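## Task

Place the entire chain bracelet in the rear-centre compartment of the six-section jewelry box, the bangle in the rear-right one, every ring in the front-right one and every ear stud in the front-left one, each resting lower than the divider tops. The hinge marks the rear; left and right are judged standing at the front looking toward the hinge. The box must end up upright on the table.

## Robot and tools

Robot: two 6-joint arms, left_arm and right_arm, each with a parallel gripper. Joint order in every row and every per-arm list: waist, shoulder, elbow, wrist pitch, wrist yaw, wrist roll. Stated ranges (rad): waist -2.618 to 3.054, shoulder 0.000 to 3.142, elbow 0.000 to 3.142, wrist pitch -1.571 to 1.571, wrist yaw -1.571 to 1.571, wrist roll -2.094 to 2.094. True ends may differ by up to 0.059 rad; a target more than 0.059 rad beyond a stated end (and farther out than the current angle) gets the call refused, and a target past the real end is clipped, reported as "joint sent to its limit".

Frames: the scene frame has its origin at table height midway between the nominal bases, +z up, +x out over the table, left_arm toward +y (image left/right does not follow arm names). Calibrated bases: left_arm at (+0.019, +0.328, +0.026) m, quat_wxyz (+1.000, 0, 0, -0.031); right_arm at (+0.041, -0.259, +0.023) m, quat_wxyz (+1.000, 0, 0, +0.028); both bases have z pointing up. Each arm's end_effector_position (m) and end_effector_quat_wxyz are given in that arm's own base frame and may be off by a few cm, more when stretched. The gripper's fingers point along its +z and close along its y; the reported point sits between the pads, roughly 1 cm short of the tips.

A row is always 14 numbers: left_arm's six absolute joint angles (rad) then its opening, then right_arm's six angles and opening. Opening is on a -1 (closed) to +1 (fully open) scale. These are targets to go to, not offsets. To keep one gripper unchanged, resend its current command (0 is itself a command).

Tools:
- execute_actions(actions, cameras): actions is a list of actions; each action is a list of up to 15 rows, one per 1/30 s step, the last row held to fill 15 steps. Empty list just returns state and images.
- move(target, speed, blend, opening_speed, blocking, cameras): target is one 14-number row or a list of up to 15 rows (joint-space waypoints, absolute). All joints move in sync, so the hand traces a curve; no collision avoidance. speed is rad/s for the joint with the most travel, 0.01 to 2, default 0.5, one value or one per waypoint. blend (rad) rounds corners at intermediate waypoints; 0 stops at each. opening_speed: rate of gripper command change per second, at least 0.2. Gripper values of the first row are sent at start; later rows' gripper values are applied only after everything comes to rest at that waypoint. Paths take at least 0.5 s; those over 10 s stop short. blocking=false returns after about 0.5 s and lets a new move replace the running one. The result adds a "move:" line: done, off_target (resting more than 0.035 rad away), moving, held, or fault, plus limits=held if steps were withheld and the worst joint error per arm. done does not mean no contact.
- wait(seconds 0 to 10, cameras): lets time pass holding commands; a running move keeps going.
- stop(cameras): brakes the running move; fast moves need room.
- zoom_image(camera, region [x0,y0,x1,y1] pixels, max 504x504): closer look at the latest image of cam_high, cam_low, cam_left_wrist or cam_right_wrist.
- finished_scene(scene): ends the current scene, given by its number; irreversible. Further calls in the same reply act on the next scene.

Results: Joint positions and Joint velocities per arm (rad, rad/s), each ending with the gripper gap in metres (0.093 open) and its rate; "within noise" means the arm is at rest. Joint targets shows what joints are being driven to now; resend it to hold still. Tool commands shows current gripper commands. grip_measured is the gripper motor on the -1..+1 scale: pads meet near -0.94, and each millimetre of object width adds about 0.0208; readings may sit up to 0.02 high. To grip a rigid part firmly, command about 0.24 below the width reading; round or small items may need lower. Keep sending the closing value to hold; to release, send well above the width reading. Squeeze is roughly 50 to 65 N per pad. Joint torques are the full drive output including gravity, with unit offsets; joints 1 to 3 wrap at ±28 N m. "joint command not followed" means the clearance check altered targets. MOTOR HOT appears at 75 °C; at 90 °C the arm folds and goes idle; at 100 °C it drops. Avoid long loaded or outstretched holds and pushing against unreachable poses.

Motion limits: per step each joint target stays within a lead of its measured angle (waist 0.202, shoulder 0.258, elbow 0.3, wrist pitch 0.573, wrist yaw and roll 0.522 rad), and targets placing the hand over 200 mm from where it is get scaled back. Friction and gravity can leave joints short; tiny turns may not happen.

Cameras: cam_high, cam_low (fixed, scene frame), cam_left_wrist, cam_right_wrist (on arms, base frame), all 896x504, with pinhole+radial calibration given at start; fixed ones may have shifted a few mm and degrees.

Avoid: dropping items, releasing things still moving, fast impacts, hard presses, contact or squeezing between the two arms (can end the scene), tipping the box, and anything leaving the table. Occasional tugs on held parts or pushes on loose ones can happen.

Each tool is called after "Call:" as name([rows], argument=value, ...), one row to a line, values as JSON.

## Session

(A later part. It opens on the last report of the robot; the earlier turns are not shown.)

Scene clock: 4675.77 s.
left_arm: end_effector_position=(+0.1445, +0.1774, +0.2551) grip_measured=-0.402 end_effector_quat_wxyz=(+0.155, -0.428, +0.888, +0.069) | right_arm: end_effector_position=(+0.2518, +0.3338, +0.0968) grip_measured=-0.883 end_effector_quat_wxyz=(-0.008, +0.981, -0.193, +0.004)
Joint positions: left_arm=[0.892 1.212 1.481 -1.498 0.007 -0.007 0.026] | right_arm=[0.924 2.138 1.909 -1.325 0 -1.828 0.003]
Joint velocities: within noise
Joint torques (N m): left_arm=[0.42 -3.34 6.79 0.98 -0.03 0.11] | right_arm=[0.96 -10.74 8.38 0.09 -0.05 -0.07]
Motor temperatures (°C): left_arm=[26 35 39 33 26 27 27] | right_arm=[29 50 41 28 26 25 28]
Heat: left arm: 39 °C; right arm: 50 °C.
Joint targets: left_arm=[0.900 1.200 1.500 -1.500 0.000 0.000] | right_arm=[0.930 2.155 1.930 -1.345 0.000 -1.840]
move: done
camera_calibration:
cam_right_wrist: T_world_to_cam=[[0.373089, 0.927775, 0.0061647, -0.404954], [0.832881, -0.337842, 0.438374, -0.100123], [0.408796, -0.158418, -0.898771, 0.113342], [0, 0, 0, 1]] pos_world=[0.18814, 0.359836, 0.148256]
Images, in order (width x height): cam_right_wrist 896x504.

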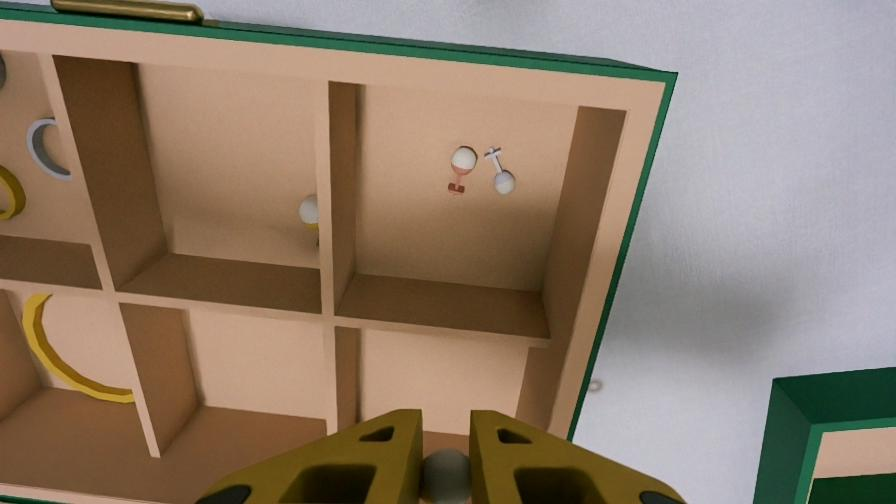

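Call:
move([
  [0.9,1.2,1.5,-1.5,0,0,-0.4,0.93,2.18,1.80,-1.19,0,-1.84,-0.98],
  [0.9,1.2,1.5,-1.5,0,0,-0.4,0.93,2.222,1.662,-1.01,0,-1.84,-0.98],
  [0.9,1.2,1.5,-1.5,0,0,-0.4,0.93,2.222,1.662,-1.01,0,-1.84,-0.56],
], speed=[0.25,0.15,0.1], opening_speed=0.4, blend=[0.03,0,0], cameras=["cam_right_wrist"])

Scene clock: 4697.23 s.
left_arm: end_effector_position=(+0.1445, +0.1774, +0.2551) grip_measured=-0.402 end_effector_quat_wxyz=(+0.155, -0.428, +0.888, +0.069) | right_arm: end_effector_position=(+0.2503, +0.3303, +0.0116) grip_measured=-0.564 end_effector_quat_wxyz=(+0.007, +0.981, -0.193, -0.001)
Joint positions: left_arm=[0.892 1.212 1.481 -1.498 0.007 -0.007 0.026] | right_arm=[0.924 2.203 1.671 -1.052 0.005 -1.828 0.018]
Joint velocities: within noise
Joint torques (N m): left_arm=[0.44 -3.36 6.79 0.98 -0.03 0.11] | right_arm=[0.95 -10.73 5.29 0.66 -0.09 -0.07]
Motor temperatures (°C): left_arm=[26 34 39 34 26 27 27] | right_arm=[29 55 42 28 26 25 29]
Heat: left arm: 39 °C; right arm: 55 °C.
Joint targets: left_arm=[0.900 1.200 1.500 -1.500 0.000 0.000] | right_arm=[0.930 2.222 1.662 -1.010 0.000 -1.840]
move: off_target (right_arm); right_arm: the wrist pitch is farthest, 0.042 rad from its target
camera_calibration:
cam_right_wrist: T_world_to_cam=[[0.372975, 0.927535, -0.0238508, -0.400177], [0.838981, -0.326166, 0.435577, -0.0680195], [0.396233, -0.18247, -0.899836, 0.0480215], [0, 0, 0, 1]] pos_world=[0.187295, 0.357755, 0.0632946]
Images, in order (width x height): cam_right_wrist 896x504.

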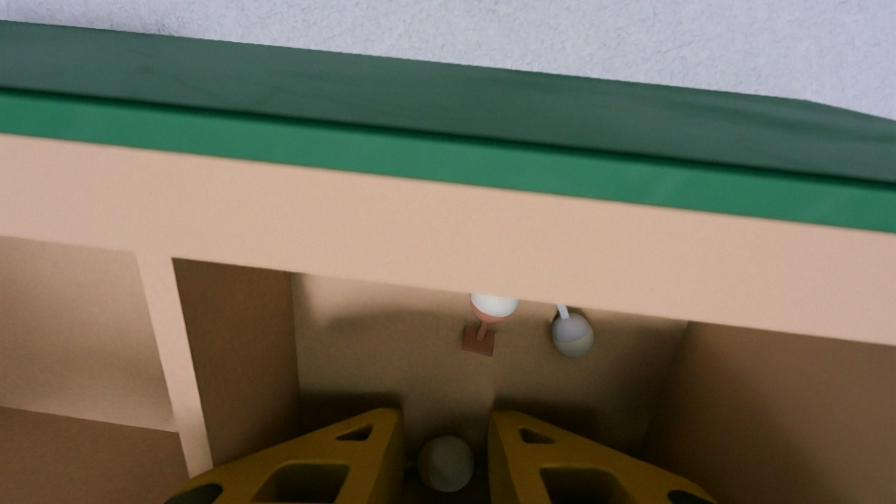

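Call:
move([
  [0.9,1.2,1.5,-1.5,0,0,-0.4,0.93,2.17,1.79,-1.19,0,-1.84,-0.56],
], speed=0.15, cameras=["cam_right_wrist"])

Scene clock: 4704.67 s.
left_arm: end_effector_position=(+0.1445, +0.1774, +0.2551) grip_measured=-0.402 end_effector_quat_wxyz=(+0.155, -0.428, +0.888, +0.069) | right_arm: end_effector_position=(+0.2512, +0.3315, +0.0362) grip_measured=-0.562 end_effector_quat_wxyz=(+0.015, +0.981, -0.193, -0.005)
Joint positions: left_arm=[0.892 1.212 1.481 -1.498 0.007 -0.007 0.026] | right_arm=[0.924 2.203 1.771 -1.17 0.005 -1.828 0.018]
Joint velocities: within noise
Joint torques (N m): left_arm=[0.44 -3.34 6.79 0.98 -0.03 0.11] | right_arm=[0.95 -15.76 8.08 0.01 -0.09 -0.07]
Motor temperatures (°C): left_arm=[26 34 39 34 26 27 27] | right_arm=[29 55 41 28 26 25 28]
Heat: left arm: 39 °C; right arm: 55 °C.
Joint targets: left_arm=[0.900 1.200 1.500 -1.500 0.000 0.000] | right_arm=[0.930 2.170 1.790 -1.190 0.000 -1.840]
move: done
camera_calibration:
cam_right_wrist: T_world_to_cam=[[0.372605, 0.927044, -0.0418842, -0.400128], [0.84386, -0.319701, 0.43092, -0.0822881], [0.386092, -0.195907, -0.901418, 0.0770494], [0, 0, 0, 1]] pos_world=[0.188781, 0.359724, 0.0881542]
Images, in order (width x height): cam_right_wrist 896x504.

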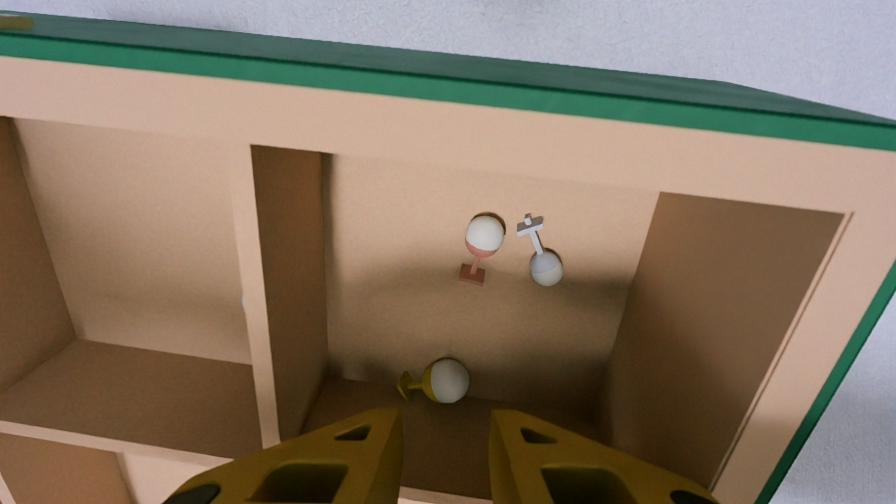

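Call:
move([
  [0.9,1.2,1.5,-1.5,0,0,-0.4,0.93,2.1,1.9,-1.35,0,-1.84,-0.5],
  [0.3,1.2,1.5,-1.5,0,0,-0.4, 0.7,1.6,1.65,-1.4,0,-0.5,-0.4],
  [-0.4,1.3,1.5,-1.4,0,0,-0.4, 0.2,1.2,1.4,-1.4,0,0,-0.3],
  [-0.69,1.74,1.5,-1.25,0,-0.4,-0.4, -0.6,1.2,1.3,-1.4,0,0,-0.3],
], speed=0.8, blend=0.1, cameras=["cam_left_wrist"])

Scene clock: 4725.47 s.
left_arm: end_effector_position=(+0.2539, -0.2088, +0.1274) grip_measured=-0.402 end_effector_quat_wxyz=(+0.021, +0.147, +0.989, -0.015) | right_arm: end_effector_position=(+0.1923, -0.1302, +0.2126) grip_measured=-0.302 end_effector_quat_wxyz=(+0.136, +0.285, +0.948, -0.043)
Joint positions: left_arm=[-0.686 1.738 1.481 -1.261 0.005 -0.391 0.026] | right_arm=[-0.595 1.207 1.31 -1.387 0 -0.011 0.031]
Joint velocities: within noise
Joint torques (N m): left_arm=[-0.53 -6.71 7.12 0.55 -0.03 -0.07] | right_arm=[0.01 -4.14 5.76 0.84 0.02 0.17]
Motor temperatures (°C): left_arm=[26 34 39 34 26 27 27] | right_arm=[29 57 41 28 26 25 28]
Heat: left arm: 39 °C; right arm: 57 °C.
Joint targets: left_arm=[-0.690 1.740 1.500 -1.250 0.000 -0.400] | right_arm=[-0.600 1.200 1.300 -1.400 0.000 0.000]
move: done; blend cut to 0.08 rad at target 1, 0 rad at target 2, 0 rad at target 3
camera_calibration:
cam_left_wrist: T_world_to_cam=[[-0.278815, -0.960043, 0.024067, -0.132719], [-0.899296, 0.269801, 0.344201, 0.282906], [-0.336941, 0.0743249, -0.938588, 0.30139], [0, 0, 0, 1]] pos_world=[0.318963, -0.226146, 0.188698]
Images, in order (width x height): cam_left_wrist 896x504.

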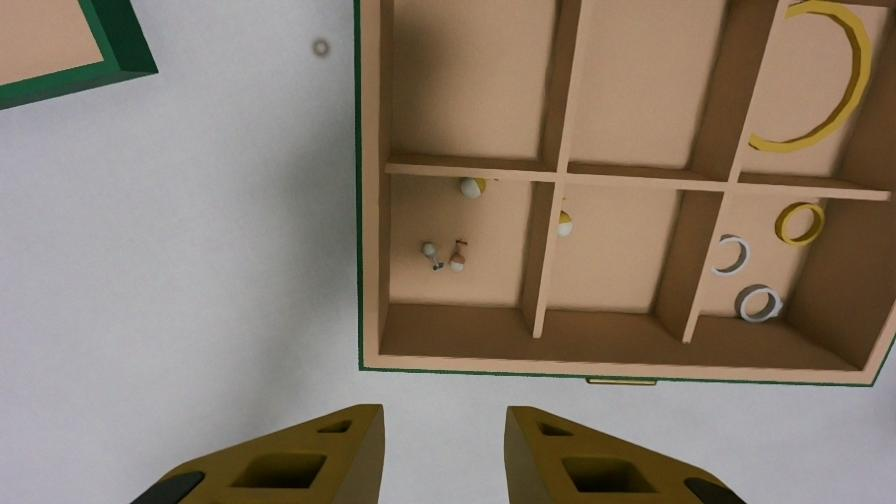

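Call:
move([
  [-0.605,1.779,1.351,-1.105,0,-0.277,-0.4, -0.6,1.2,1.3,-1.4,0,0,-0.3],
  [-0.605,1.825,1.148,-0.818,0,-0.277,-0.4, -0.6,1.2,1.3,-1.4,0,0,-0.3],
], speed=[0.4,0.25], cameras=["cam_left_wrist"])

Scene clock: 4739.70 s.
left_arm: end_effector_position=(+0.2730, -0.1913, +0.0242) grip_measured=-0.402 end_effector_quat_wxyz=(+0.034, +0.161, +0.986, -0.019) | right_arm: end_effector_position=(+0.1923, -0.1302, +0.2126) grip_measured=-0.302 end_effector_quat_wxyz=(+0.136, +0.285, +0.948, -0.043)
Joint positions: left_arm=[-0.609 1.818 1.155 -0.83 0.004 -0.285 0.026] | right_arm=[-0.595 1.207 1.31 -1.387 0 -0.011 0.031]
Joint velocities: within noise
Joint torques (N m): left_arm=[0.14 -6.58 4.52 0.63 -0.01 0.12] | right_arm=[0.02 -4.15 5.78 0.84 0.02 0.16]
Motor temperatures (°C): left_arm=[26 35 39 33 26 27 27] | right_arm=[29 54 41 28 26 25 28]
Heat: left arm: 39 °C; right arm: 54 °C.
Joint targets: left_arm=[-0.605 1.825 1.148 -0.818 0.000 -0.277] | right_arm=[-0.600 1.200 1.300 -1.400 0.000 0.000]
move: done
camera_calibration:
cam_left_wrist: T_world_to_cam=[[-0.307262, -0.951277, 0.0257233, -0.0986581], [-0.899317, 0.299104, 0.319008, 0.337052], [-0.311159, 0.0748855, -0.947403, 0.202942], [0, 0, 0, 1]] pos_world=[0.33595, -0.209862, 0.087283]
Images, in order (width x height): cam_left_wrist 896x504.

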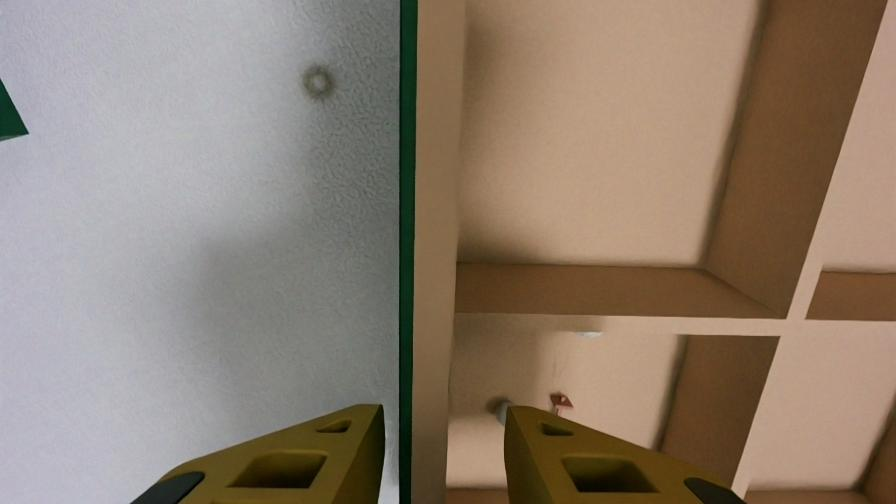

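Call:
move([
  [-0.598,1.825,1.148,-0.818,0,-0.277,-1, -0.6,1.2,1.3,-1.4,0,0,-0.3],
  [-0.545,1.825,1.148,-0.818,0,-0.277,-1, -0.6,1.2,1.3,-1.4,0,0,-0.3],
], speed=0.2, opening_speed=0.5, cameras=[])

Call:
execute_actions([
  [[-0.554,1.825,1.148,-0.818,0,-0.277,-1, -0.6,1.2,1.3,-1.4,0,0,-0.3],[-0.567,1.825,1.148,-0.818,0,-0.277,-1, -0.6,1.2,1.3,-1.4,0,0,-0.3],[-0.583,1.825,1.148,-0.818,0,-0.277,-1, -0.6,1.2,1.3,-1.4,0,0,-0.3],[-0.601,1.825,1.148,-0.818,0,-0.277,-1, -0.6,1.2,1.3,-1.4,0,0,-0.3],[-0.621,1.825,1.148,-0.818,0,-0.277,-1, -0.6,1.2,1.3,-1.4,0,0,-0.3],[-0.641,1.825,1.148,-0.818,0,-0.277,-1, -0.6,1.2,1.3,-1.4,0,0,-0.3],[-0.661,1.825,1.148,-0.818,0,-0.277,-1, -0.6,1.2,1.3,-1.4,0,0,-0.3],[-0.651,1.825,1.148,-0.818,0,-0.277,-1, -0.6,1.2,1.3,-1.4,0,0,-0.3]],
], cameras=["cam_high"])

Call:
zoom_image(camera="cam_high", region=[340, 190, 580, 380])

Scene clock: 4755.57 s.
left_arm: end_effector_position=(+0.2802, -0.1812, +0.0242) grip_measured=-0.912 end_effector_quat_wxyz=(+0.033, +0.156, +0.987, -0.022) | right_arm: end_effector_position=(+0.1923, -0.1302, +0.2126) grip_measured=-0.302 end_effector_quat_wxyz=(+0.136, +0.285, +0.948, -0.043)
Joint positions: left_arm=[-0.567 1.818 1.155 -0.829 0.013 -0.253 0.001] | right_arm=[-0.595 1.207 1.31 -1.387 0 -0.011 0.031]
Joint velocities: within noise
Joint torques (N m): left_arm=[1.66 -6.57 4.52 0.61 -0.11 -0.24] | right_arm=[0.02 -4.12 5.78 0.84 0.02 0.17]
Motor temperatures (°C): left_arm=[26 36 39 33 26 27 27] | right_arm=[29 51 41 29 26 25 27]
Heat: left arm: 39 °C; right arm: 51 °C.
Joint targets: left_arm=[-0.545 1.825 1.148 -0.818 0.000 -0.277] | right_arm=[-0.600 1.200 1.300 -1.400 0.000 0.000]
move: done
No camera images: "cameras" was empty.

Scene clock: 4756.27 s.
left_arm: end_effector_position=(+0.2704, -0.1943, +0.0242) grip_measured=-0.914 end_effector_quat_wxyz=(+0.039, +0.171, +0.984, -0.007) | right_arm: end_effector_position=(+0.1923, -0.1302, +0.2126) grip_measured=-0.302 end_effector_quat_wxyz=(+0.136, +0.285, +0.948, -0.043)
Joint positions: left_arm=[-0.634 1.818 1.155 -0.832 -0.022 -0.289 0.001] | right_arm=[-0.595 1.207 1.31 -1.387 0 -0.011 0.031]
Joint velocities: within noise
Joint torques (N m): left_arm=[-1.55 -6.57 4.52 0.64 0.26 0.19] | right_arm=[0.02 -4.14 5.79 0.84 0.02 0.16]
Motor temperatures (°C): left_arm=[26 36 39 33 26 27 27] | right_arm=[29 51 41 29 26 25 27]
Heat: left arm: 39 °C; right arm: 51 °C.
Joint targets: left_arm=[-0.651 1.825 1.148 -0.818 0.000 -0.277] | right_arm=[-0.600 1.200 1.300 -1.400 0.000 0.000]
Images, in order (width x height): cam_high 896x504.

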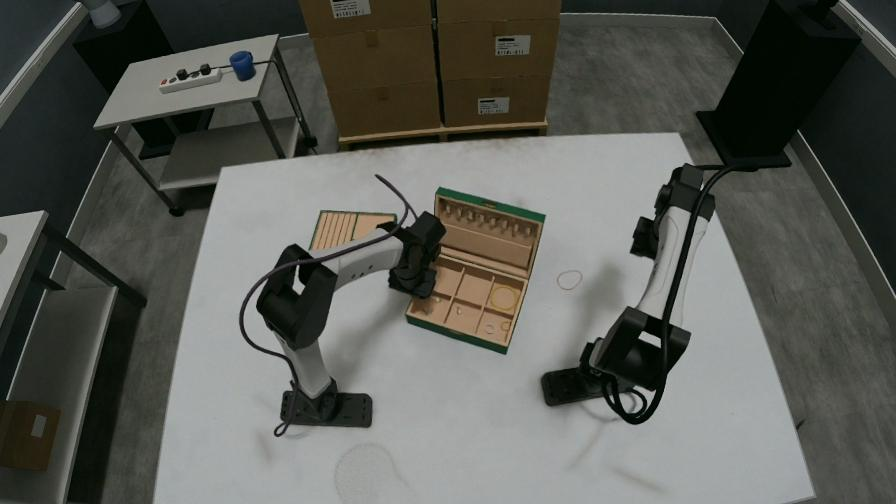

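Scaled by 2.100 from the camera's 896x504 image, which has a finer 1280x720 frame.

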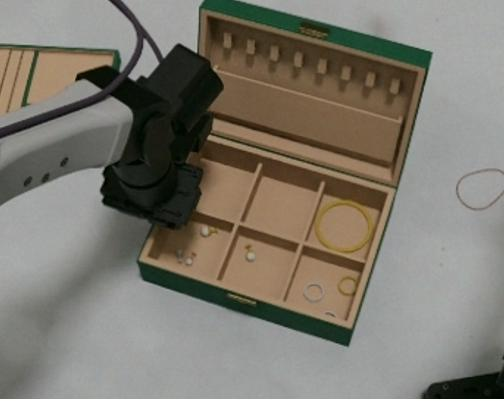

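Call:
move([
  [-0.645,1.825,1.148,-0.818,0,-0.277,-0.4, -0.6,1.2,1.3,-1.4,0,0,-0.3],
  [-0.64,1.71,1.37,-1.17,0,-0.28,-0.4, -0.6,1.2,1.3,-1.4,0,0,-0.3],
  [-0.4,1.3,1.5,-1.4,0,0,-0.4,-0.6,1.2,1.3,-1.4,0,0,-0.4],
  [0.3,1.2,1.5,-1.5,0,0,-0.4,0.2,1.2,1.4,-1.4,0,0,-0.4],
  [0.9,1.2,1.5,-1.5,0,0,-0.4,0.9,1.75,1.6,-1.35,0,-1.84,-0.5],
], speed=[0.4,0.5,0.8,0.8,0.8], opening_speed=0.8, cameras=["cam_right_wrist"])

Scene clock: 4772.37 s.
left_arm: end_effector_position=(+0.1428, +0.1789, +0.2553) grip_measured=-0.402 end_effector_quat_wxyz=(+0.153, -0.429, +0.887, +0.076) | right_arm: end_effector_position=(+0.2036, +0.2551, +0.1527) grip_measured=-0.498 end_effector_quat_wxyz=(-0.021, +0.978, -0.206, +0.011)
Joint positions: left_arm=[0.892 1.212 1.481 -1.498 -0.006 -0.007 0.026] | right_arm=[0.898 1.737 1.58 -1.367 0.002 -1.828 0.021]
Joint velocities: within noise
Joint torques (N m): left_arm=[0.43 -3.36 6.78 0.98 0.11 0.12] | right_arm=[0.68 -7.36 8.43 0.54 -0.06 -0.08]
Motor temperatures (°C): left_arm=[26 36 39 33 26 27 27] | right_arm=[29 49 41 29 26 25 27]
Heat: left arm: 39 °C; right arm: 49 °C.
Joint targets: left_arm=[0.900 1.200 1.500 -1.500 0.000 0.000] | right_arm=[0.900 1.750 1.600 -1.350 0.000 -1.840]
move: done
camera_calibration:
cam_right_wrist: T_world_to_cam=[[0.397369, 0.917001, 0.034756, -0.320895], [0.814571, -0.369917, 0.446806, -0.100428], [0.422578, -0.149236, -0.893955, 0.164932], [0, 0, 0, 1]] pos_world=[0.139623, 0.281725, 0.203467]
Images, in order (width x height): cam_right_wrist 896x504.

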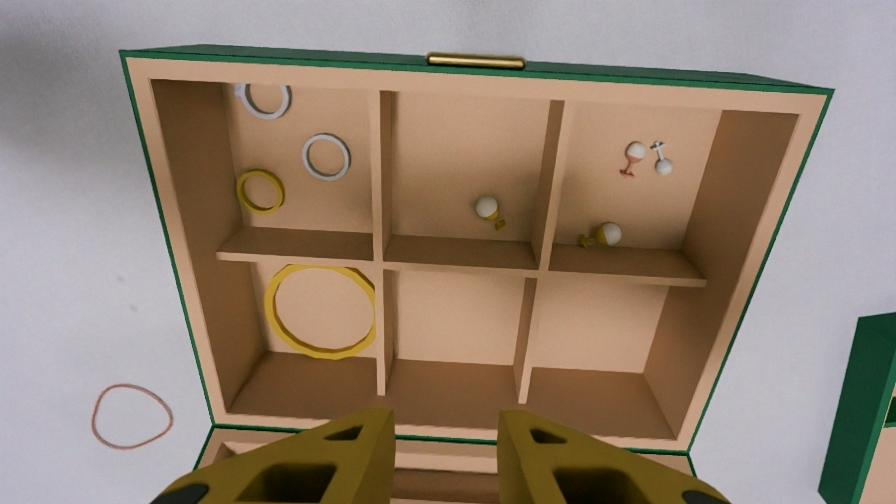

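Call:
move([
  [0.9,1.2,1.5,-1.5,0,0,-0.4,0.904,1.887,1.402,-1.065,0,-1.84,-0.6],
], speed=0.35, cameras=["cam_right_wrist"])

Scene clock: 4784.20 s.
left_arm: end_effector_position=(+0.1428, +0.1789, +0.2553) grip_measured=-0.402 end_effector_quat_wxyz=(+0.153, -0.429, +0.887, +0.076) | right_arm: end_effector_position=(+0.2184, +0.2736, +0.0666) grip_measured=-0.598 end_effector_quat_wxyz=(-0.009, +0.978, -0.206, +0.005)
Joint positions: left_arm=[0.892 1.212 1.481 -1.498 -0.006 -0.007 0.026] | right_arm=[0.898 1.875 1.409 -1.084 0.002 -1.828 0.017]
Joint velocities: within noise
Joint torques (N m): left_arm=[0.44 -3.34 6.78 0.98 0.11 0.11] | right_arm=[1.02 -8.65 5.63 0.49 -0.06 -0.07]
Motor temperatures (°C): left_arm=[26 36 39 33 26 27 27] | right_arm=[29 48 41 28 26 25 27]
Heat: left arm: 39 °C; right arm: 48 °C.
Joint targets: left_arm=[0.900 1.200 1.500 -1.500 0.000 0.000] | right_arm=[0.904 1.887 1.402 -1.065 0.000 -1.840]
move: done
camera_calibration:
cam_right_wrist: T_world_to_cam=[[0.397378, 0.917603, 0.00971735, -0.339195], [0.821882, -0.360595, 0.440999, -0.0709021], [0.408167, -0.167257, -0.897455, 0.0928609], [0, 0, 0, 1]] pos_world=[0.155159, 0.301211, 0.117902]
Images, in order (width x height): cam_right_wrist 896x504.

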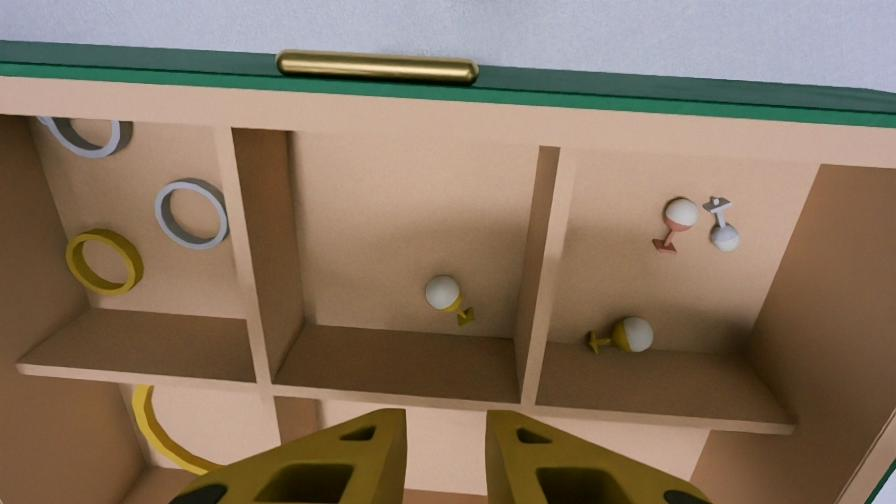

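Call:
move([
  [0.9,1.2,1.5,-1.5,0,0,-0.4,0.906,1.959,1.232,-0.808,0,-1.84,-0.6],
], speed=0.2, cameras=["cam_right_wrist"])

Scene clock: 4798.03 s.
left_arm: end_effector_position=(+0.1428, +0.1789, +0.2553) grip_measured=-0.402 end_effector_quat_wxyz=(+0.152, -0.429, +0.887, +0.076) | right_arm: end_effector_position=(+0.2121, +0.2659, +0.0147) grip_measured=-0.598 end_effector_quat_wxyz=(+0.001, +0.979, -0.205, +0.003)
Joint positions: left_arm=[0.892 1.212 1.481 -1.498 -0.006 -0.007 0.026] | right_arm=[0.9 1.92 1.252 -0.902 0.006 -1.828 0.016]
Joint velocities: within noise
Joint torques (N m): left_arm=[0.43 -3.34 6.78 0.98 0.11 0.11] | right_arm=[0.99 -6.01 3.97 1.24 -0.1 -0.07]
Motor temperatures (°C): left_arm=[26 35 39 33 26 27 27] | right_arm=[29 50 41 28 26 25 27]
Heat: left arm: 39 °C; right arm: 50 °C.
Joint targets: left_arm=[0.900 1.200 1.500 -1.500 0.000 0.000] | right_arm=[0.906 1.959 1.232 -0.808 0.000 -1.840]
move: off_target (right_arm); right_arm: the wrist pitch is farthest, 0.094 rad from its target
camera_calibration:
cam_right_wrist: T_world_to_cam=[[0.395317, 0.918485, -0.0105265, -0.328612], [0.826671, -0.350757, 0.439983, -0.049252], [0.400425, -0.182635, -0.897944, 0.0532231], [0, 0, 0, 1]] pos_world=[0.149309, 0.29427, 0.0660023]
Images, in order (width x height): cam_right_wrist 896x504.

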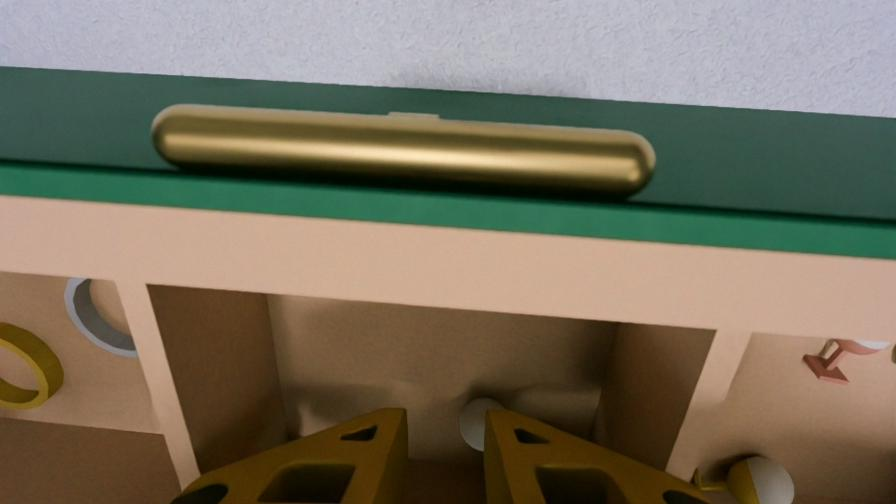

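Call:
move([
  [0.9,1.2,1.5,-1.5,0,0,-0.4,0.904,1.9,1.36,-1.0,0,-1.84,-0.6],
], speed=0.15, cameras=["cam_right_wrist"])

Scene clock: 4806.20 s.
left_arm: end_effector_position=(+0.1428, +0.1789, +0.2553) grip_measured=-0.402 end_effector_quat_wxyz=(+0.152, -0.429, +0.887, +0.076) | right_arm: end_effector_position=(+0.2189, +0.2745, +0.0355) grip_measured=-0.598 end_effector_quat_wxyz=(-0.004, +0.979, -0.205, +0.005)
Joint positions: left_arm=[0.892 1.212 1.481 -1.498 -0.006 -0.007 0.026] | right_arm=[0.9 1.92 1.341 -0.98 0.006 -1.828 0.016]
Joint velocities: within noise
Joint torques (N m): left_arm=[0.43 -3.34 6.78 0.98 0.11 0.11] | right_arm=[0.83 -11.84 7.88 0.08 -0.1 -0.07]
Motor temperatures (°C): left_arm=[26 35 39 33 26 27 27] | right_arm=[29 50 41 29 26 25 27]
Heat: left arm: 39 °C; right arm: 50 °C.
Joint targets: left_arm=[0.900 1.200 1.500 -1.500 0.000 0.000] | right_arm=[0.904 1.900 1.360 -1.000 0.000 -1.840]
move: done
camera_calibration:
cam_right_wrist: T_world_to_cam=[[0.395352, 0.91853, -0.000215727, -0.339361], [0.823742, -0.35445, 0.442509, -0.0594604], [0.406382, -0.175125, -0.896764, 0.0673405], [0, 0, 0, 1]] pos_world=[0.155781, 0.30243, 0.086627]
Images, in order (width x height): cam_right_wrist 896x504.

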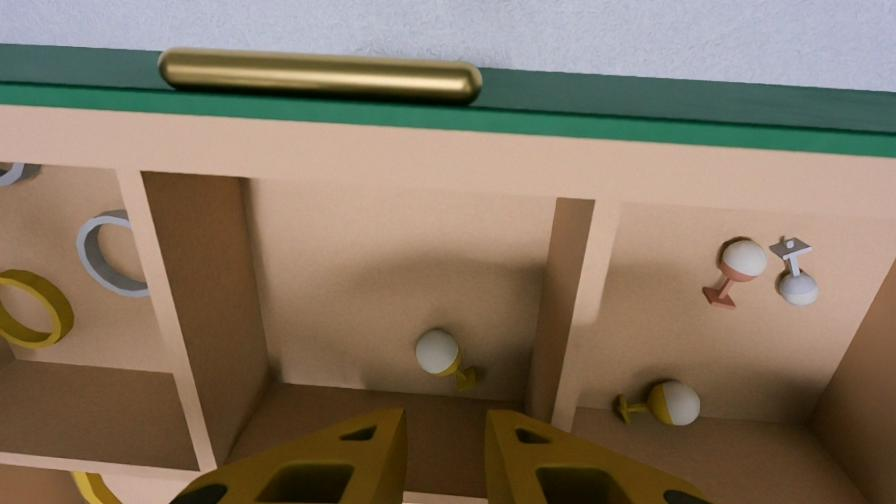

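Call:
move([
  [0.9,1.2,1.5,-1.5,0,0,-0.4,0.909,1.93,1.268,-0.88,0,-1.84,-0.58],
], speed=0.15, cameras=["cam_right_wrist"])

Scene clock: 4820.37 s.
left_arm: end_effector_position=(+0.1428, +0.1789, +0.2553) grip_measured=-0.402 end_effector_quat_wxyz=(+0.152, -0.429, +0.887, +0.076) | right_arm: end_effector_position=(+0.2153, +0.2703, +0.0209) grip_measured=-0.582 end_effector_quat_wxyz=(-0.004, +0.979, -0.205, +0.005)
Joint positions: left_arm=[0.892 1.212 1.481 -1.498 -0.006 -0.007 0.026] | right_arm=[0.901 1.92 1.279 -0.918 0.006 -1.828 0.017]
Joint velocities: within noise
Joint torques (N m): left_arm=[0.43 -3.36 6.78 0.98 0.11 0.12] | right_arm=[1.18 -8.85 4.89 0.68 -0.1 -0.07]
Motor temperatures (°C): left_arm=[26 35 39 33 26 27 27] | right_arm=[29 55 42 28 26 25 27]
Heat: left arm: 39 °C; right arm: 55 °C.
Joint targets: left_arm=[0.900 1.200 1.500 -1.500 0.000 0.000] | right_arm=[0.909 1.930 1.268 -0.880 0.000 -1.840]
move: off_target (right_arm); right_arm: the wrist pitch is farthest, 0.038 rad from its target
camera_calibration:
cam_right_wrist: T_world_to_cam=[[0.394651, 0.918831, 0.000152523, -0.334029], [0.823907, -0.353954, 0.442599, -0.0516768], [0.406727, -0.174547, -0.89672, 0.0548264], [0, 0, 0, 1]] pos_world=[0.152103, 0.298195, 0.072087]
Images, in order (width x height): cam_right_wrist 896x504.

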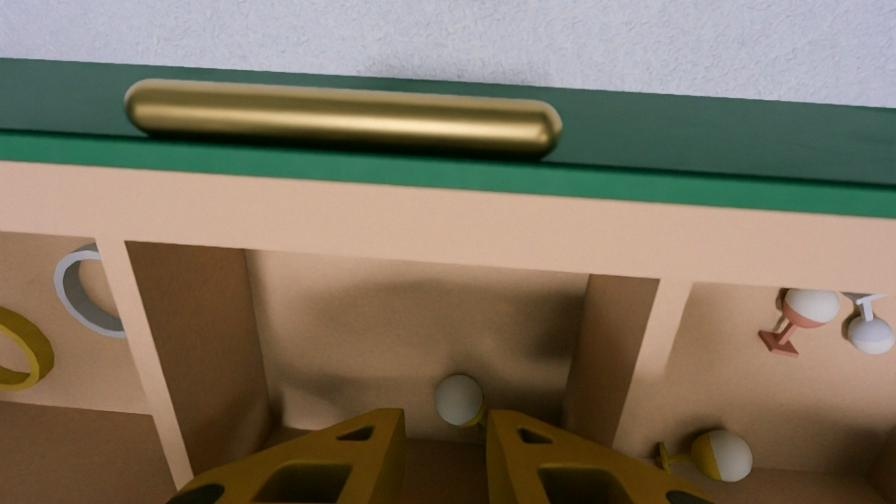

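Call:
move(target=[0.9,1.2,1.5,-1.5,0,0,-0.4,0.910,1.942,1.274,-0.88,0,-1.84,-0.58], speed=0.2, cameras=["cam_right_wrist"])

Scene clock: 4861.43 s.
left_arm: end_effector_position=(+0.1428, +0.1789, +0.2553) grip_measured=-0.402 end_effector_quat_wxyz=(+0.152, -0.429, +0.887, +0.076) | right_arm: end_effector_position=(+0.2153, +0.2703, +0.0209) grip_measured=-0.582 end_effector_quat_wxyz=(-0.004, +0.979, -0.205, +0.005)
Joint positions: left_arm=[0.892 1.212 1.481 -1.498 -0.006 -0.007 0.026] | right_arm=[0.901 1.92 1.279 -0.918 0.006 -1.828 0.017]
Joint velocities: within noise
Joint torques (N m): left_arm=[0.43 -3.34 6.78 0.98 0.11 0.12] | right_arm=[1.26 -7.72 5.45 0.69 -0.1 -0.07]
Motor temperatures (°C): left_arm=[26 34 39 33 26 27 27] | right_arm=[29 54 40 28 26 25 27]
Heat: left arm: 39 °C; right arm: 54 °C.
Joint targets: left_arm=[0.900 1.200 1.500 -1.500 0.000 0.000] | right_arm=[0.910 1.942 1.274 -0.880 0.000 -1.840]
move: off_target (right_arm); right_arm: the wrist pitch is farthest, 0.038 rad from its target
camera_calibration:
cam_right_wrist: T_world_to_cam=[[0.394651, 0.918831, 0.000152523, -0.334029], [0.823907, -0.353954, 0.442599, -0.0516768], [0.406727, -0.174547, -0.89672, 0.0548264], [0, 0, 0, 1]] pos_world=[0.152103, 0.298195, 0.072087]
Images, in order (width x height): cam_right_wrist 896x504.

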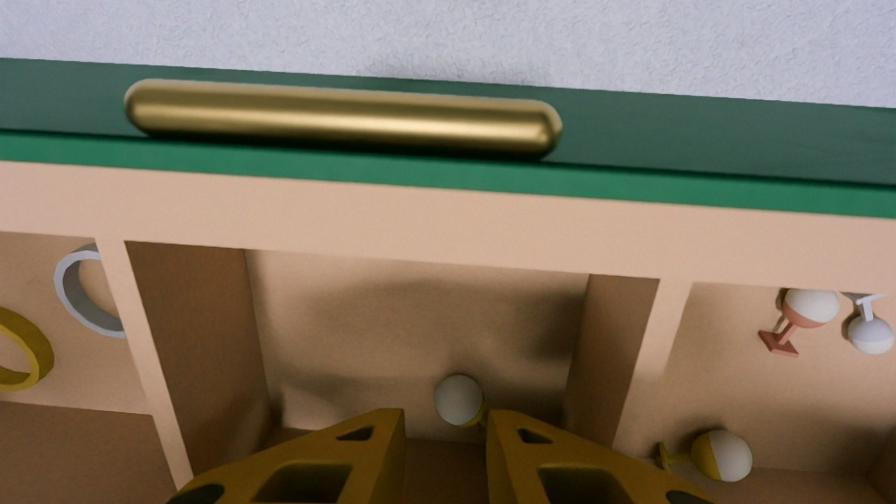

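Call:
move([
  [0.9,1.2,1.5,-1.5,0,0,-0.4,0.906,1.88,1.32,-0.98,0,-1.84,-0.58],
  [0.9,1.2,1.5,-1.5,0,0,-0.4,0.908,1.88,1.6,-1.28,0,-1.2,-0.58],
  [0.9,1.2,1.5,-1.5,0,0,-0.4,0.910,1.88,1.6,-1.28,0,0.51,-0.58],
], speed=[0.3,0.6,0.9], blend=[0.08,0.05,0], cameras=["cam_right_wrist"])

Scene clock: 4884.40 s.
left_arm: end_effector_position=(+0.1428, +0.1789, +0.2553) grip_measured=-0.402 end_effector_quat_wxyz=(+0.152, -0.429, +0.887, +0.076) | right_arm: end_effector_position=(+0.2203, +0.2775, +0.0980) grip_measured=-0.582 end_effector_quat_wxyz=(-0.006, -0.201, +0.979, -0.008)
Joint positions: left_arm=[0.892 1.212 1.481 -1.498 -0.006 -0.007 0.026] | right_arm=[0.903 1.909 1.581 -1.262 0.006 0.497 0.017]
Joint velocities: within noise
Joint torques (N m): left_arm=[0.44 -3.34 6.78 0.98 0.12 0.12] | right_arm=[1.14 -13.03 8.2 0.11 0 0.18]
Motor temperatures (°C): left_arm=[26 34 39 33 26 27 27] | right_arm=[29 54 40 28 26 25 27]
Heat: left arm: 39 °C; right arm: 54 °C.
Joint targets: left_arm=[0.900 1.200 1.500 -1.500 0.000 0.000] | right_arm=[0.910 1.880 1.600 -1.280 0.000 0.510]
move: done; blend cut to 0.05 rad at target 1
camera_calibration:
cam_right_wrist: T_world_to_cam=[[0.400481, -0.916297, 0.00384424, 0.16495], [-0.820138, -0.356576, 0.447467, 0.275026], [-0.408642, -0.182355, -0.894292, 0.304728], [0, 0, 0, 1]] pos_world=[0.284025, 0.30478, 0.148816]
Images, in order (width x height): cam_right_wrist 896x504.

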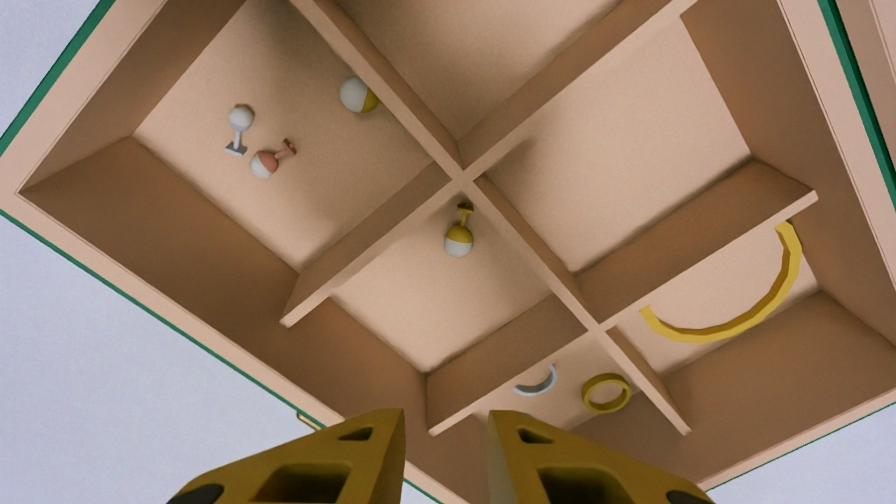

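Call:
move([
  [0.9,1.2,1.5,-1.5,0,0,-0.4,0.905,1.7,1.4,-1.05,0,-1.2,-0.58],
  [0.9,1.2,1.5,-1.5,0,0,-0.4,0.905,1.66,1.13,-0.785,0,-1.84,-0.58],
], speed=[0.9,0.6], blend=[0.08,0], cameras=["cam_right_wrist"])

Call:
move(target=[0.9,1.2,1.5,-1.5,0,0,-0.4,0.905,1.727,1.022,-0.61,0,-1.84,-0.58], speed=0.3, cameras=["cam_right_wrist"])

Scene clock: 4940.73 s.
left_arm: end_effector_position=(+0.1428, +0.1789, +0.2553) grip_measured=-0.402 end_effector_quat_wxyz=(+0.152, -0.429, +0.887, +0.076) | right_arm: end_effector_position=(+0.2139, +0.2693, +0.0624) grip_measured=-0.582 end_effector_quat_wxyz=(-0.097, +0.973, -0.204, +0.051)
Joint positions: left_arm=[0.892 1.212 1.481 -1.498 -0.006 -0.007 0.026] | right_arm=[0.903 1.688 1.139 -0.803 0.006 -1.827 0.017]
Joint velocities: within noise
Joint torques (N m): left_arm=[0.43 -3.34 6.78 0.98 0.11 0.11] | right_arm=[0.69 -10.8 5.7 0.9 -0.1 -0.09]
Motor temperatures (°C): left_arm=[26 34 40 34 26 27 27] | right_arm=[29 61 42 28 26 25 27]
Heat: left arm: 40 °C; right arm: 61 °C.
Joint targets: left_arm=[0.900 1.200 1.500 -1.500 0.000 0.000] | right_arm=[0.905 1.660 1.130 -0.785 0.000 -1.840]
move: done
camera_calibration:
cam_right_wrist: T_world_to_cam=[[0.381537, 0.902812, 0.198393, -0.337854], [0.764673, -0.428857, 0.480996, -0.0387715], [0.519331, -0.0318119, -0.853981, 0.027276], [0, 0, 0, 1]] pos_world=[0.144386, 0.289259, 0.10897]
Images, in order (width x height): cam_right_wrist 896x504.

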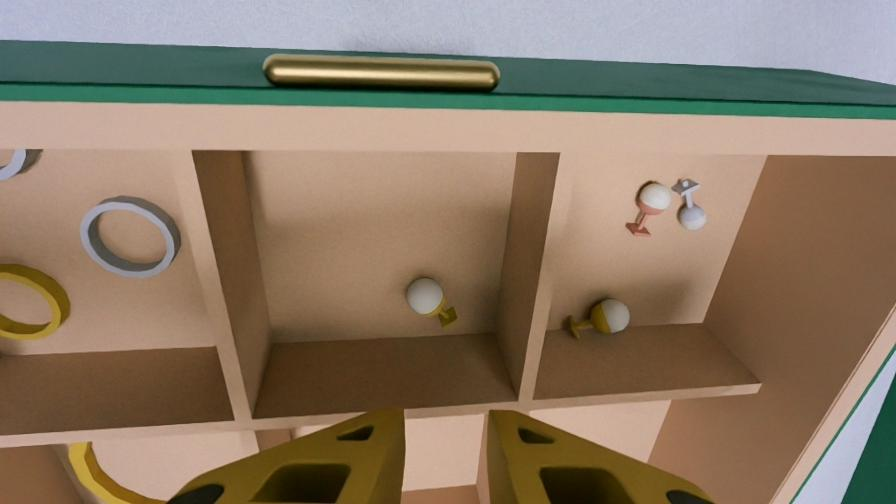

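Scene clock: 4942.00 s.
left_arm: end_effector_position=(+0.1428, +0.1789, +0.2553) grip_measured=-0.402 end_effector_quat_wxyz=(+0.152, -0.429, +0.887, +0.076) | right_arm: end_effector_position=(+0.2161, +0.2722, +0.0321) grip_measured=-0.582 end_effector_quat_wxyz=(-0.114, +0.971, -0.203, +0.060)
Joint positions: left_arm=[0.892 1.212 1.481 -1.498 -0.006 -0.007 0.026] | right_arm=[0.903 1.714 1.03 -0.628 0.006 -1.828 0.017]
Joint velocities: within noise
Joint torques (N m): left_arm=[0.44 -3.34 6.78 0.98 0.11 0.11] | right_arm=[0.7 -6.99 5.57 1 -0.1 -0.06]
Motor temperatures (°C): left_arm=[26 34 40 34 26 27 27] | right_arm=[29 61 42 28 26 25 27]
Heat: left arm: 40 °C; right arm: 61 °C.
Joint targets: left_arm=[0.900 1.200 1.500 -1.500 0.000 0.000] | right_arm=[0.905 1.727 1.022 -0.610 0.000 -1.840]
move: done
camera_calibration:
cam_right_wrist: T_world_to_cam=[[0.375504, 0.896359, 0.235665, -0.333447], [0.753039, -0.4433, 0.486227, -0.0183902], [0.540304, -0.00511555, -0.841454, -0.0119569], [0, 0, 0, 1]] pos_world=[0.145519, 0.290674, 0.0774622]
Images, in order (width x height): cam_right_wrist 896x504.

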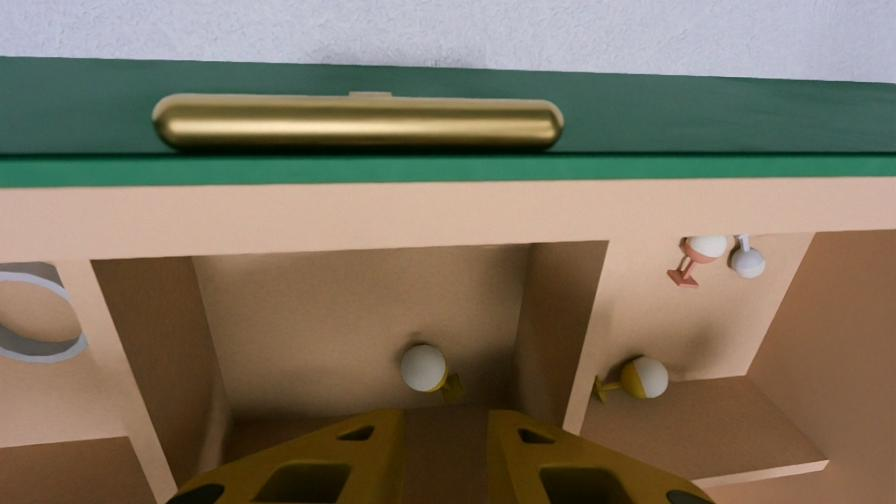

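Call:
move(target=[0.9,1.2,1.5,-1.5,0,0,-0.4,0.905,1.770,0.975,-0.52,0,-1.84,-0.58], speed=0.15, cameras=["cam_right_wrist"])

Scene clock: 4951.37 s.
left_arm: end_effector_position=(+0.1428, +0.1789, +0.2553) grip_measured=-0.402 end_effector_quat_wxyz=(+0.152, -0.429, +0.887, +0.076) | right_arm: end_effector_position=(+0.2143, +0.2698, +0.0122) grip_measured=-0.582 end_effector_quat_wxyz=(-0.109, +0.971, -0.203, +0.058)
Joint positions: left_arm=[0.892 1.212 1.481 -1.498 -0.006 -0.007 0.026] | right_arm=[0.903 1.749 0.985 -0.56 0.006 -1.828 0.017]
Joint velocities: within noise
Joint torques (N m): left_arm=[0.43 -3.34 6.76 0.98 0.11 0.11] | right_arm=[0.7 -6.26 5.11 1.21 -0.1 -0.06]
Motor temperatures (°C): left_arm=[26 34 40 34 26 27 27] | right_arm=[29 58 41 28 26 25 27]
Heat: left arm: 40 °C; right arm: 58 °C.
Joint targets: left_arm=[0.900 1.200 1.500 -1.500 0.000 0.000] | right_arm=[0.905 1.770 0.975 -0.520 0.000 -1.840]
move: off_target (right_arm); right_arm: the wrist pitch is farthest, 0.040 rad from its target
camera_calibration:
cam_right_wrist: T_world_to_cam=[[0.376788, 0.89858, 0.224909, -0.326658], [0.75661, -0.43863, 0.484918, -0.0103822], [0.53439, -0.0125437, -0.845145, -0.0243426], [0, 0, 0, 1]] pos_world=[0.143945, 0.288669, 0.0579296]
Images, in order (width x height): cam_right_wrist 896x504.

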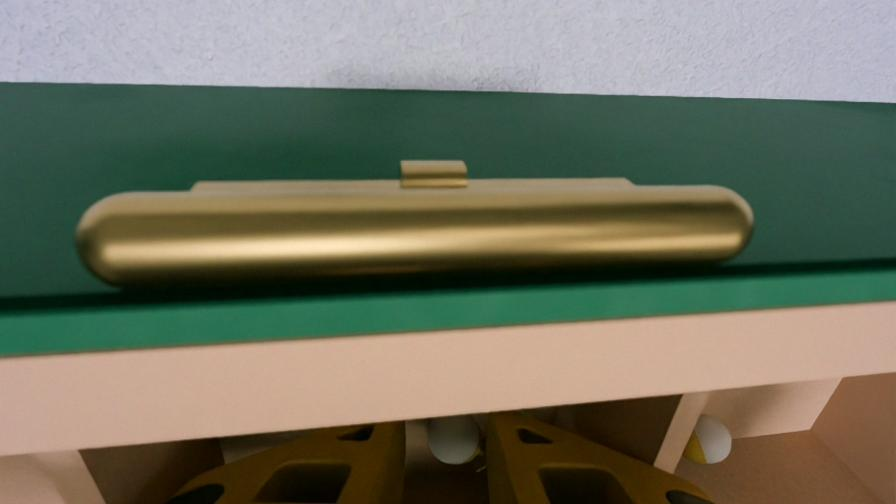

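Call:
move(target=[0.9,1.2,1.5,-1.5,0,0,-0.4,0.905,1.793,0.975,-0.50,0,-1.84,-0.58], speed=0.15, cameras=["cam_right_wrist"])

Scene clock: 4968.97 s.
left_arm: end_effector_position=(+0.1428, +0.1789, +0.2553) grip_measured=-0.402 end_effector_quat_wxyz=(+0.152, -0.429, +0.887, +0.076) | right_arm: end_effector_position=(+0.2141, +0.2696, +0.0109) grip_measured=-0.582 end_effector_quat_wxyz=(-0.108, +0.972, -0.203, +0.057)
Joint positions: left_arm=[0.892 1.212 1.481 -1.498 -0.006 -0.007 0.026] | right_arm=[0.903 1.753 0.985 -0.559 0.006 -1.828 0.017]
Joint velocities: within noise
Joint torques (N m): left_arm=[0.43 -3.33 6.78 0.98 0.11 0.11] | right_arm=[0.72 -4.51 5.11 1.41 -0.1 -0.06]
Motor temperatures (°C): left_arm=[26 34 40 34 26 27 27] | right_arm=[29 54 41 29 26 25 27]
Heat: left arm: 40 °C; right arm: 54 °C.
Joint targets: left_arm=[0.900 1.200 1.500 -1.500 0.000 0.000] | right_arm=[0.905 1.793 0.975 -0.500 0.000 -1.840]
move: off_target (right_arm); right_arm: the wrist pitch is farthest, 0.059 rad from its target
camera_calibration:
cam_right_wrist: T_world_to_cam=[[0.377263, 0.899182, 0.221684, -0.326357], [0.757641, -0.437324, 0.484488, -0.0102812], [0.532591, -0.0148226, -0.846243, -0.0243637], [0, 0, 0, 1]] pos_world=[0.143888, 0.288597, 0.0567118]
Images, in order (width x height): cam_right_wrist 896x504.

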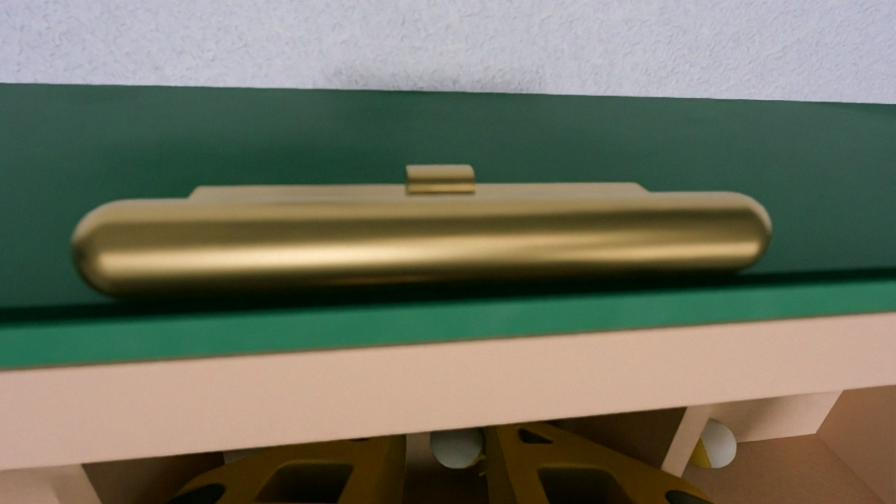

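Call:
move([
  [0.9,1.2,1.5,-1.5,0,0,-0.4,0.900,1.69,1.13,-0.785,0,-1.84,-0.65],
  [0.9,1.2,1.5,-1.5,0,0,-0.4,0.94,1.62,1.2,-0.85,0,-1.0,-0.65],
  [0.9,1.2,1.5,-1.5,0,0,-0.4,0.983,1.62,1.07,-0.72,0.17,0.51,-0.65],
], speed=[0.3,0.6,0.8], blend=[0.06,0.08,0], cameras=["cam_right_wrist"])

Scene clock: 5025.83 s.
left_arm: end_effector_position=(+0.1428, +0.1789, +0.2553) grip_measured=-0.402 end_effector_quat_wxyz=(+0.152, -0.429, +0.887, +0.076) | right_arm: end_effector_position=(+0.2143, +0.2687, +0.0651) grip_measured=-0.648 end_effector_quat_wxyz=(+0.153, -0.224, +0.962, +0.031)
Joint positions: left_arm=[0.892 1.212 1.481 -1.498 -0.006 -0.007 0.026] | right_arm=[0.977 1.644 1.08 -0.737 0.162 0.497 0.014]
Joint velocities: within noise
Joint torques (N m): left_arm=[0.43 -3.34 6.79 0.98 0.11 0.12] | right_arm=[1.03 -10.18 5.74 1.09 0.24 0.21]
Motor temperatures (°C): left_arm=[26 34 40 34 26 27 27] | right_arm=[29 49 40 30 26 25 27]
Heat: left arm: 40 °C; right arm: 49 °C.
Joint targets: left_arm=[0.900 1.200 1.500 -1.500 0.000 0.000] | right_arm=[0.983 1.620 1.070 -0.720 0.170 0.510]
move: done
camera_calibration:
cam_right_wrist: T_world_to_cam=[[0.448793, -0.893635, 0.00134353, 0.143162], [-0.885479, -0.444493, 0.135472, 0.339698], [-0.120466, -0.0619887, -0.99078, 0.183422], [0, 0, 0, 1]] pos_world=[0.258641, 0.290298, 0.135519]
Images, in order (width x height): cam_right_wrist 896x504.

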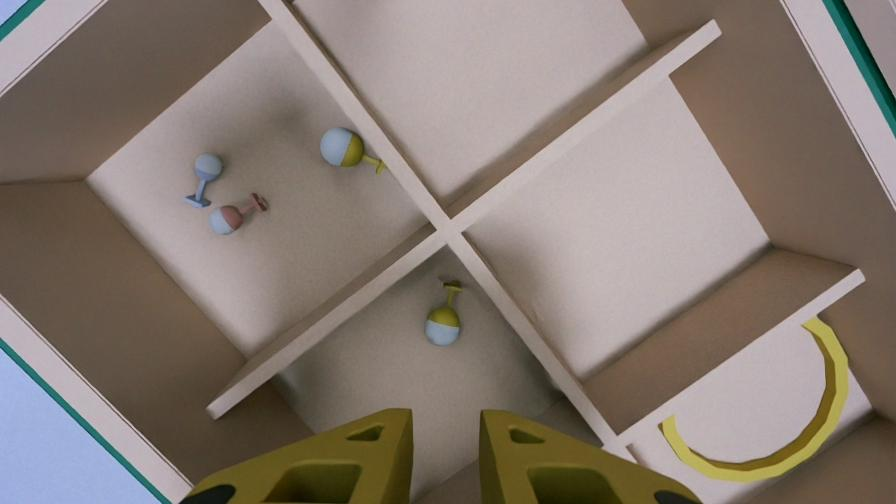

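Call:
move(target=[0.9,1.2,1.5,-1.5,0,0,-0.4,0.983,1.69,0.98,-0.55,0.17,0.51,-0.65], speed=0.25, cameras=["cam_right_wrist"])

Scene clock: 5035.13 s.
left_arm: end_effector_position=(+0.1428, +0.1789, +0.2553) grip_measured=-0.402 end_effector_quat_wxyz=(+0.152, -0.429, +0.887, +0.076) | right_arm: end_effector_position=(+0.2184, +0.2746, +0.0383) grip_measured=-0.648 end_effector_quat_wxyz=(+0.170, -0.221, +0.959, +0.046)
Joint positions: left_arm=[0.892 1.212 1.481 -1.498 -0.006 -0.007 0.026] | right_arm=[0.977 1.677 0.989 -0.567 0.163 0.498 0.014]
Joint velocities: within noise
Joint torques (N m): left_arm=[0.43 -3.34 6.76 0.98 0.12 0.12] | right_arm=[1.06 -6.75 5.68 1.19 0.24 0.17]
Motor temperatures (°C): left_arm=[26 34 40 34 26 27 27] | right_arm=[29 52 40 30 26 25 27]
Heat: left arm: 40 °C; right arm: 52 °C.
Joint targets: left_arm=[0.900 1.200 1.500 -1.500 0.000 0.000] | right_arm=[0.983 1.690 0.980 -0.550 0.170 0.510]
move: done
camera_calibration:
cam_right_wrist: T_world_to_cam=[[0.447874, -0.893863, -0.0204334, 0.147676], [-0.889029, -0.447649, 0.0961108, 0.352701], [-0.0950569, -0.0248797, -0.995161, 0.142185], [0, 0, 0, 1]] pos_world=[0.260937, 0.293425, 0.110616]
Images, in order (width x height): cam_right_wrist 896x504.

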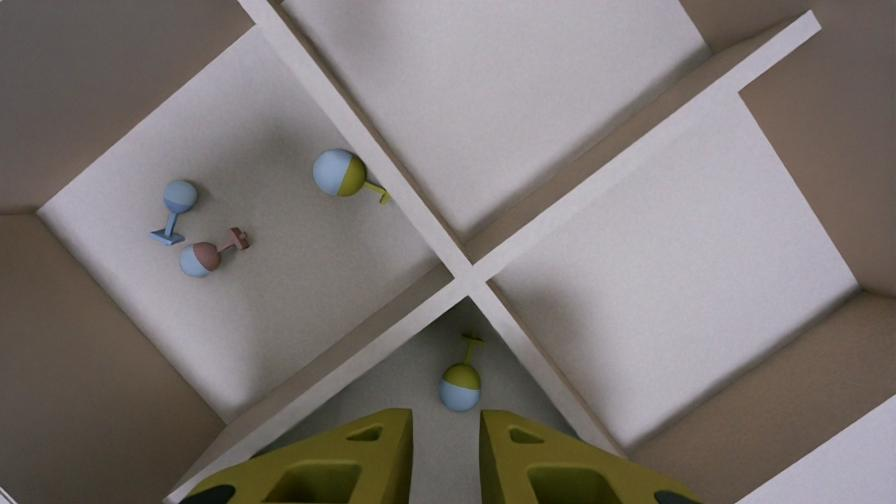

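Call:
move(target=[0.9,1.2,1.5,-1.5,0,0,-0.4,0.971,1.725,0.92,-0.455,0.17,0.51,-0.65], speed=0.2, cameras=["cam_right_wrist"])

Scene clock: 5042.43 s.
left_arm: end_effector_position=(+0.1428, +0.1789, +0.2553) grip_measured=-0.402 end_effector_quat_wxyz=(+0.152, -0.429, +0.887, +0.076) | right_arm: end_effector_position=(+0.2165, +0.2720, +0.0176) grip_measured=-0.648 end_effector_quat_wxyz=(+0.169, -0.221, +0.960, +0.045)
Joint positions: left_arm=[0.892 1.212 1.481 -1.498 -0.006 -0.007 0.026] | right_arm=[0.977 1.707 0.931 -0.482 0.163 0.499 0.014]
Joint velocities: within noise
Joint torques (N m): left_arm=[0.43 -3.34 6.78 0.98 0.11 0.11] | right_arm=[-0.03 -6.34 5.26 1.3 0.24 0.15]
Motor temperatures (°C): left_arm=[26 34 40 34 26 27 27] | right_arm=[29 51 40 30 26 25 27]
Heat: left arm: 40 °C; right arm: 51 °C.
Joint targets: left_arm=[0.900 1.200 1.500 -1.500 0.000 0.000] | right_arm=[0.971 1.725 0.920 -0.455 0.170 0.510]
move: done
camera_calibration:
cam_right_wrist: T_world_to_cam=[[0.447543, -0.894052, -0.0193875, 0.145901], [-0.889022, -0.447159, 0.0984355, 0.351669], [-0.0966758, -0.0268182, -0.994955, 0.122173], [0, 0, 0, 1]] pos_world=[0.259155, 0.290972, 0.0897683]
Images, in order (width x height): cam_right_wrist 896x504.

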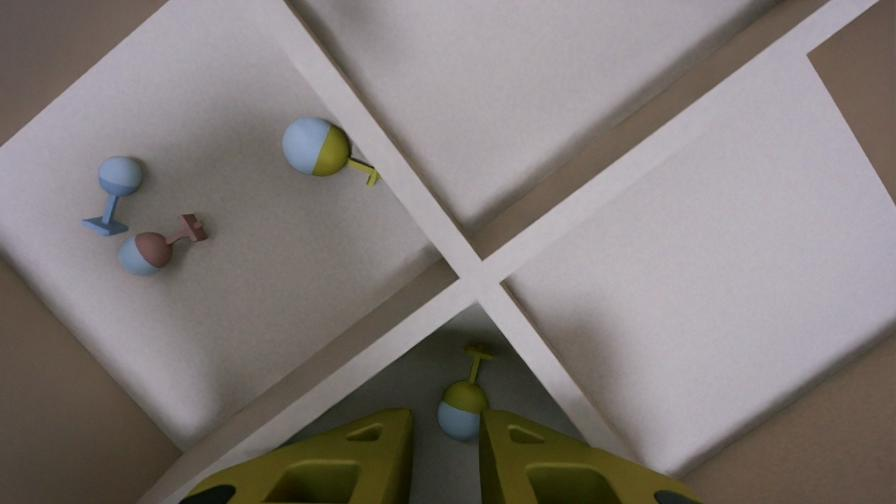

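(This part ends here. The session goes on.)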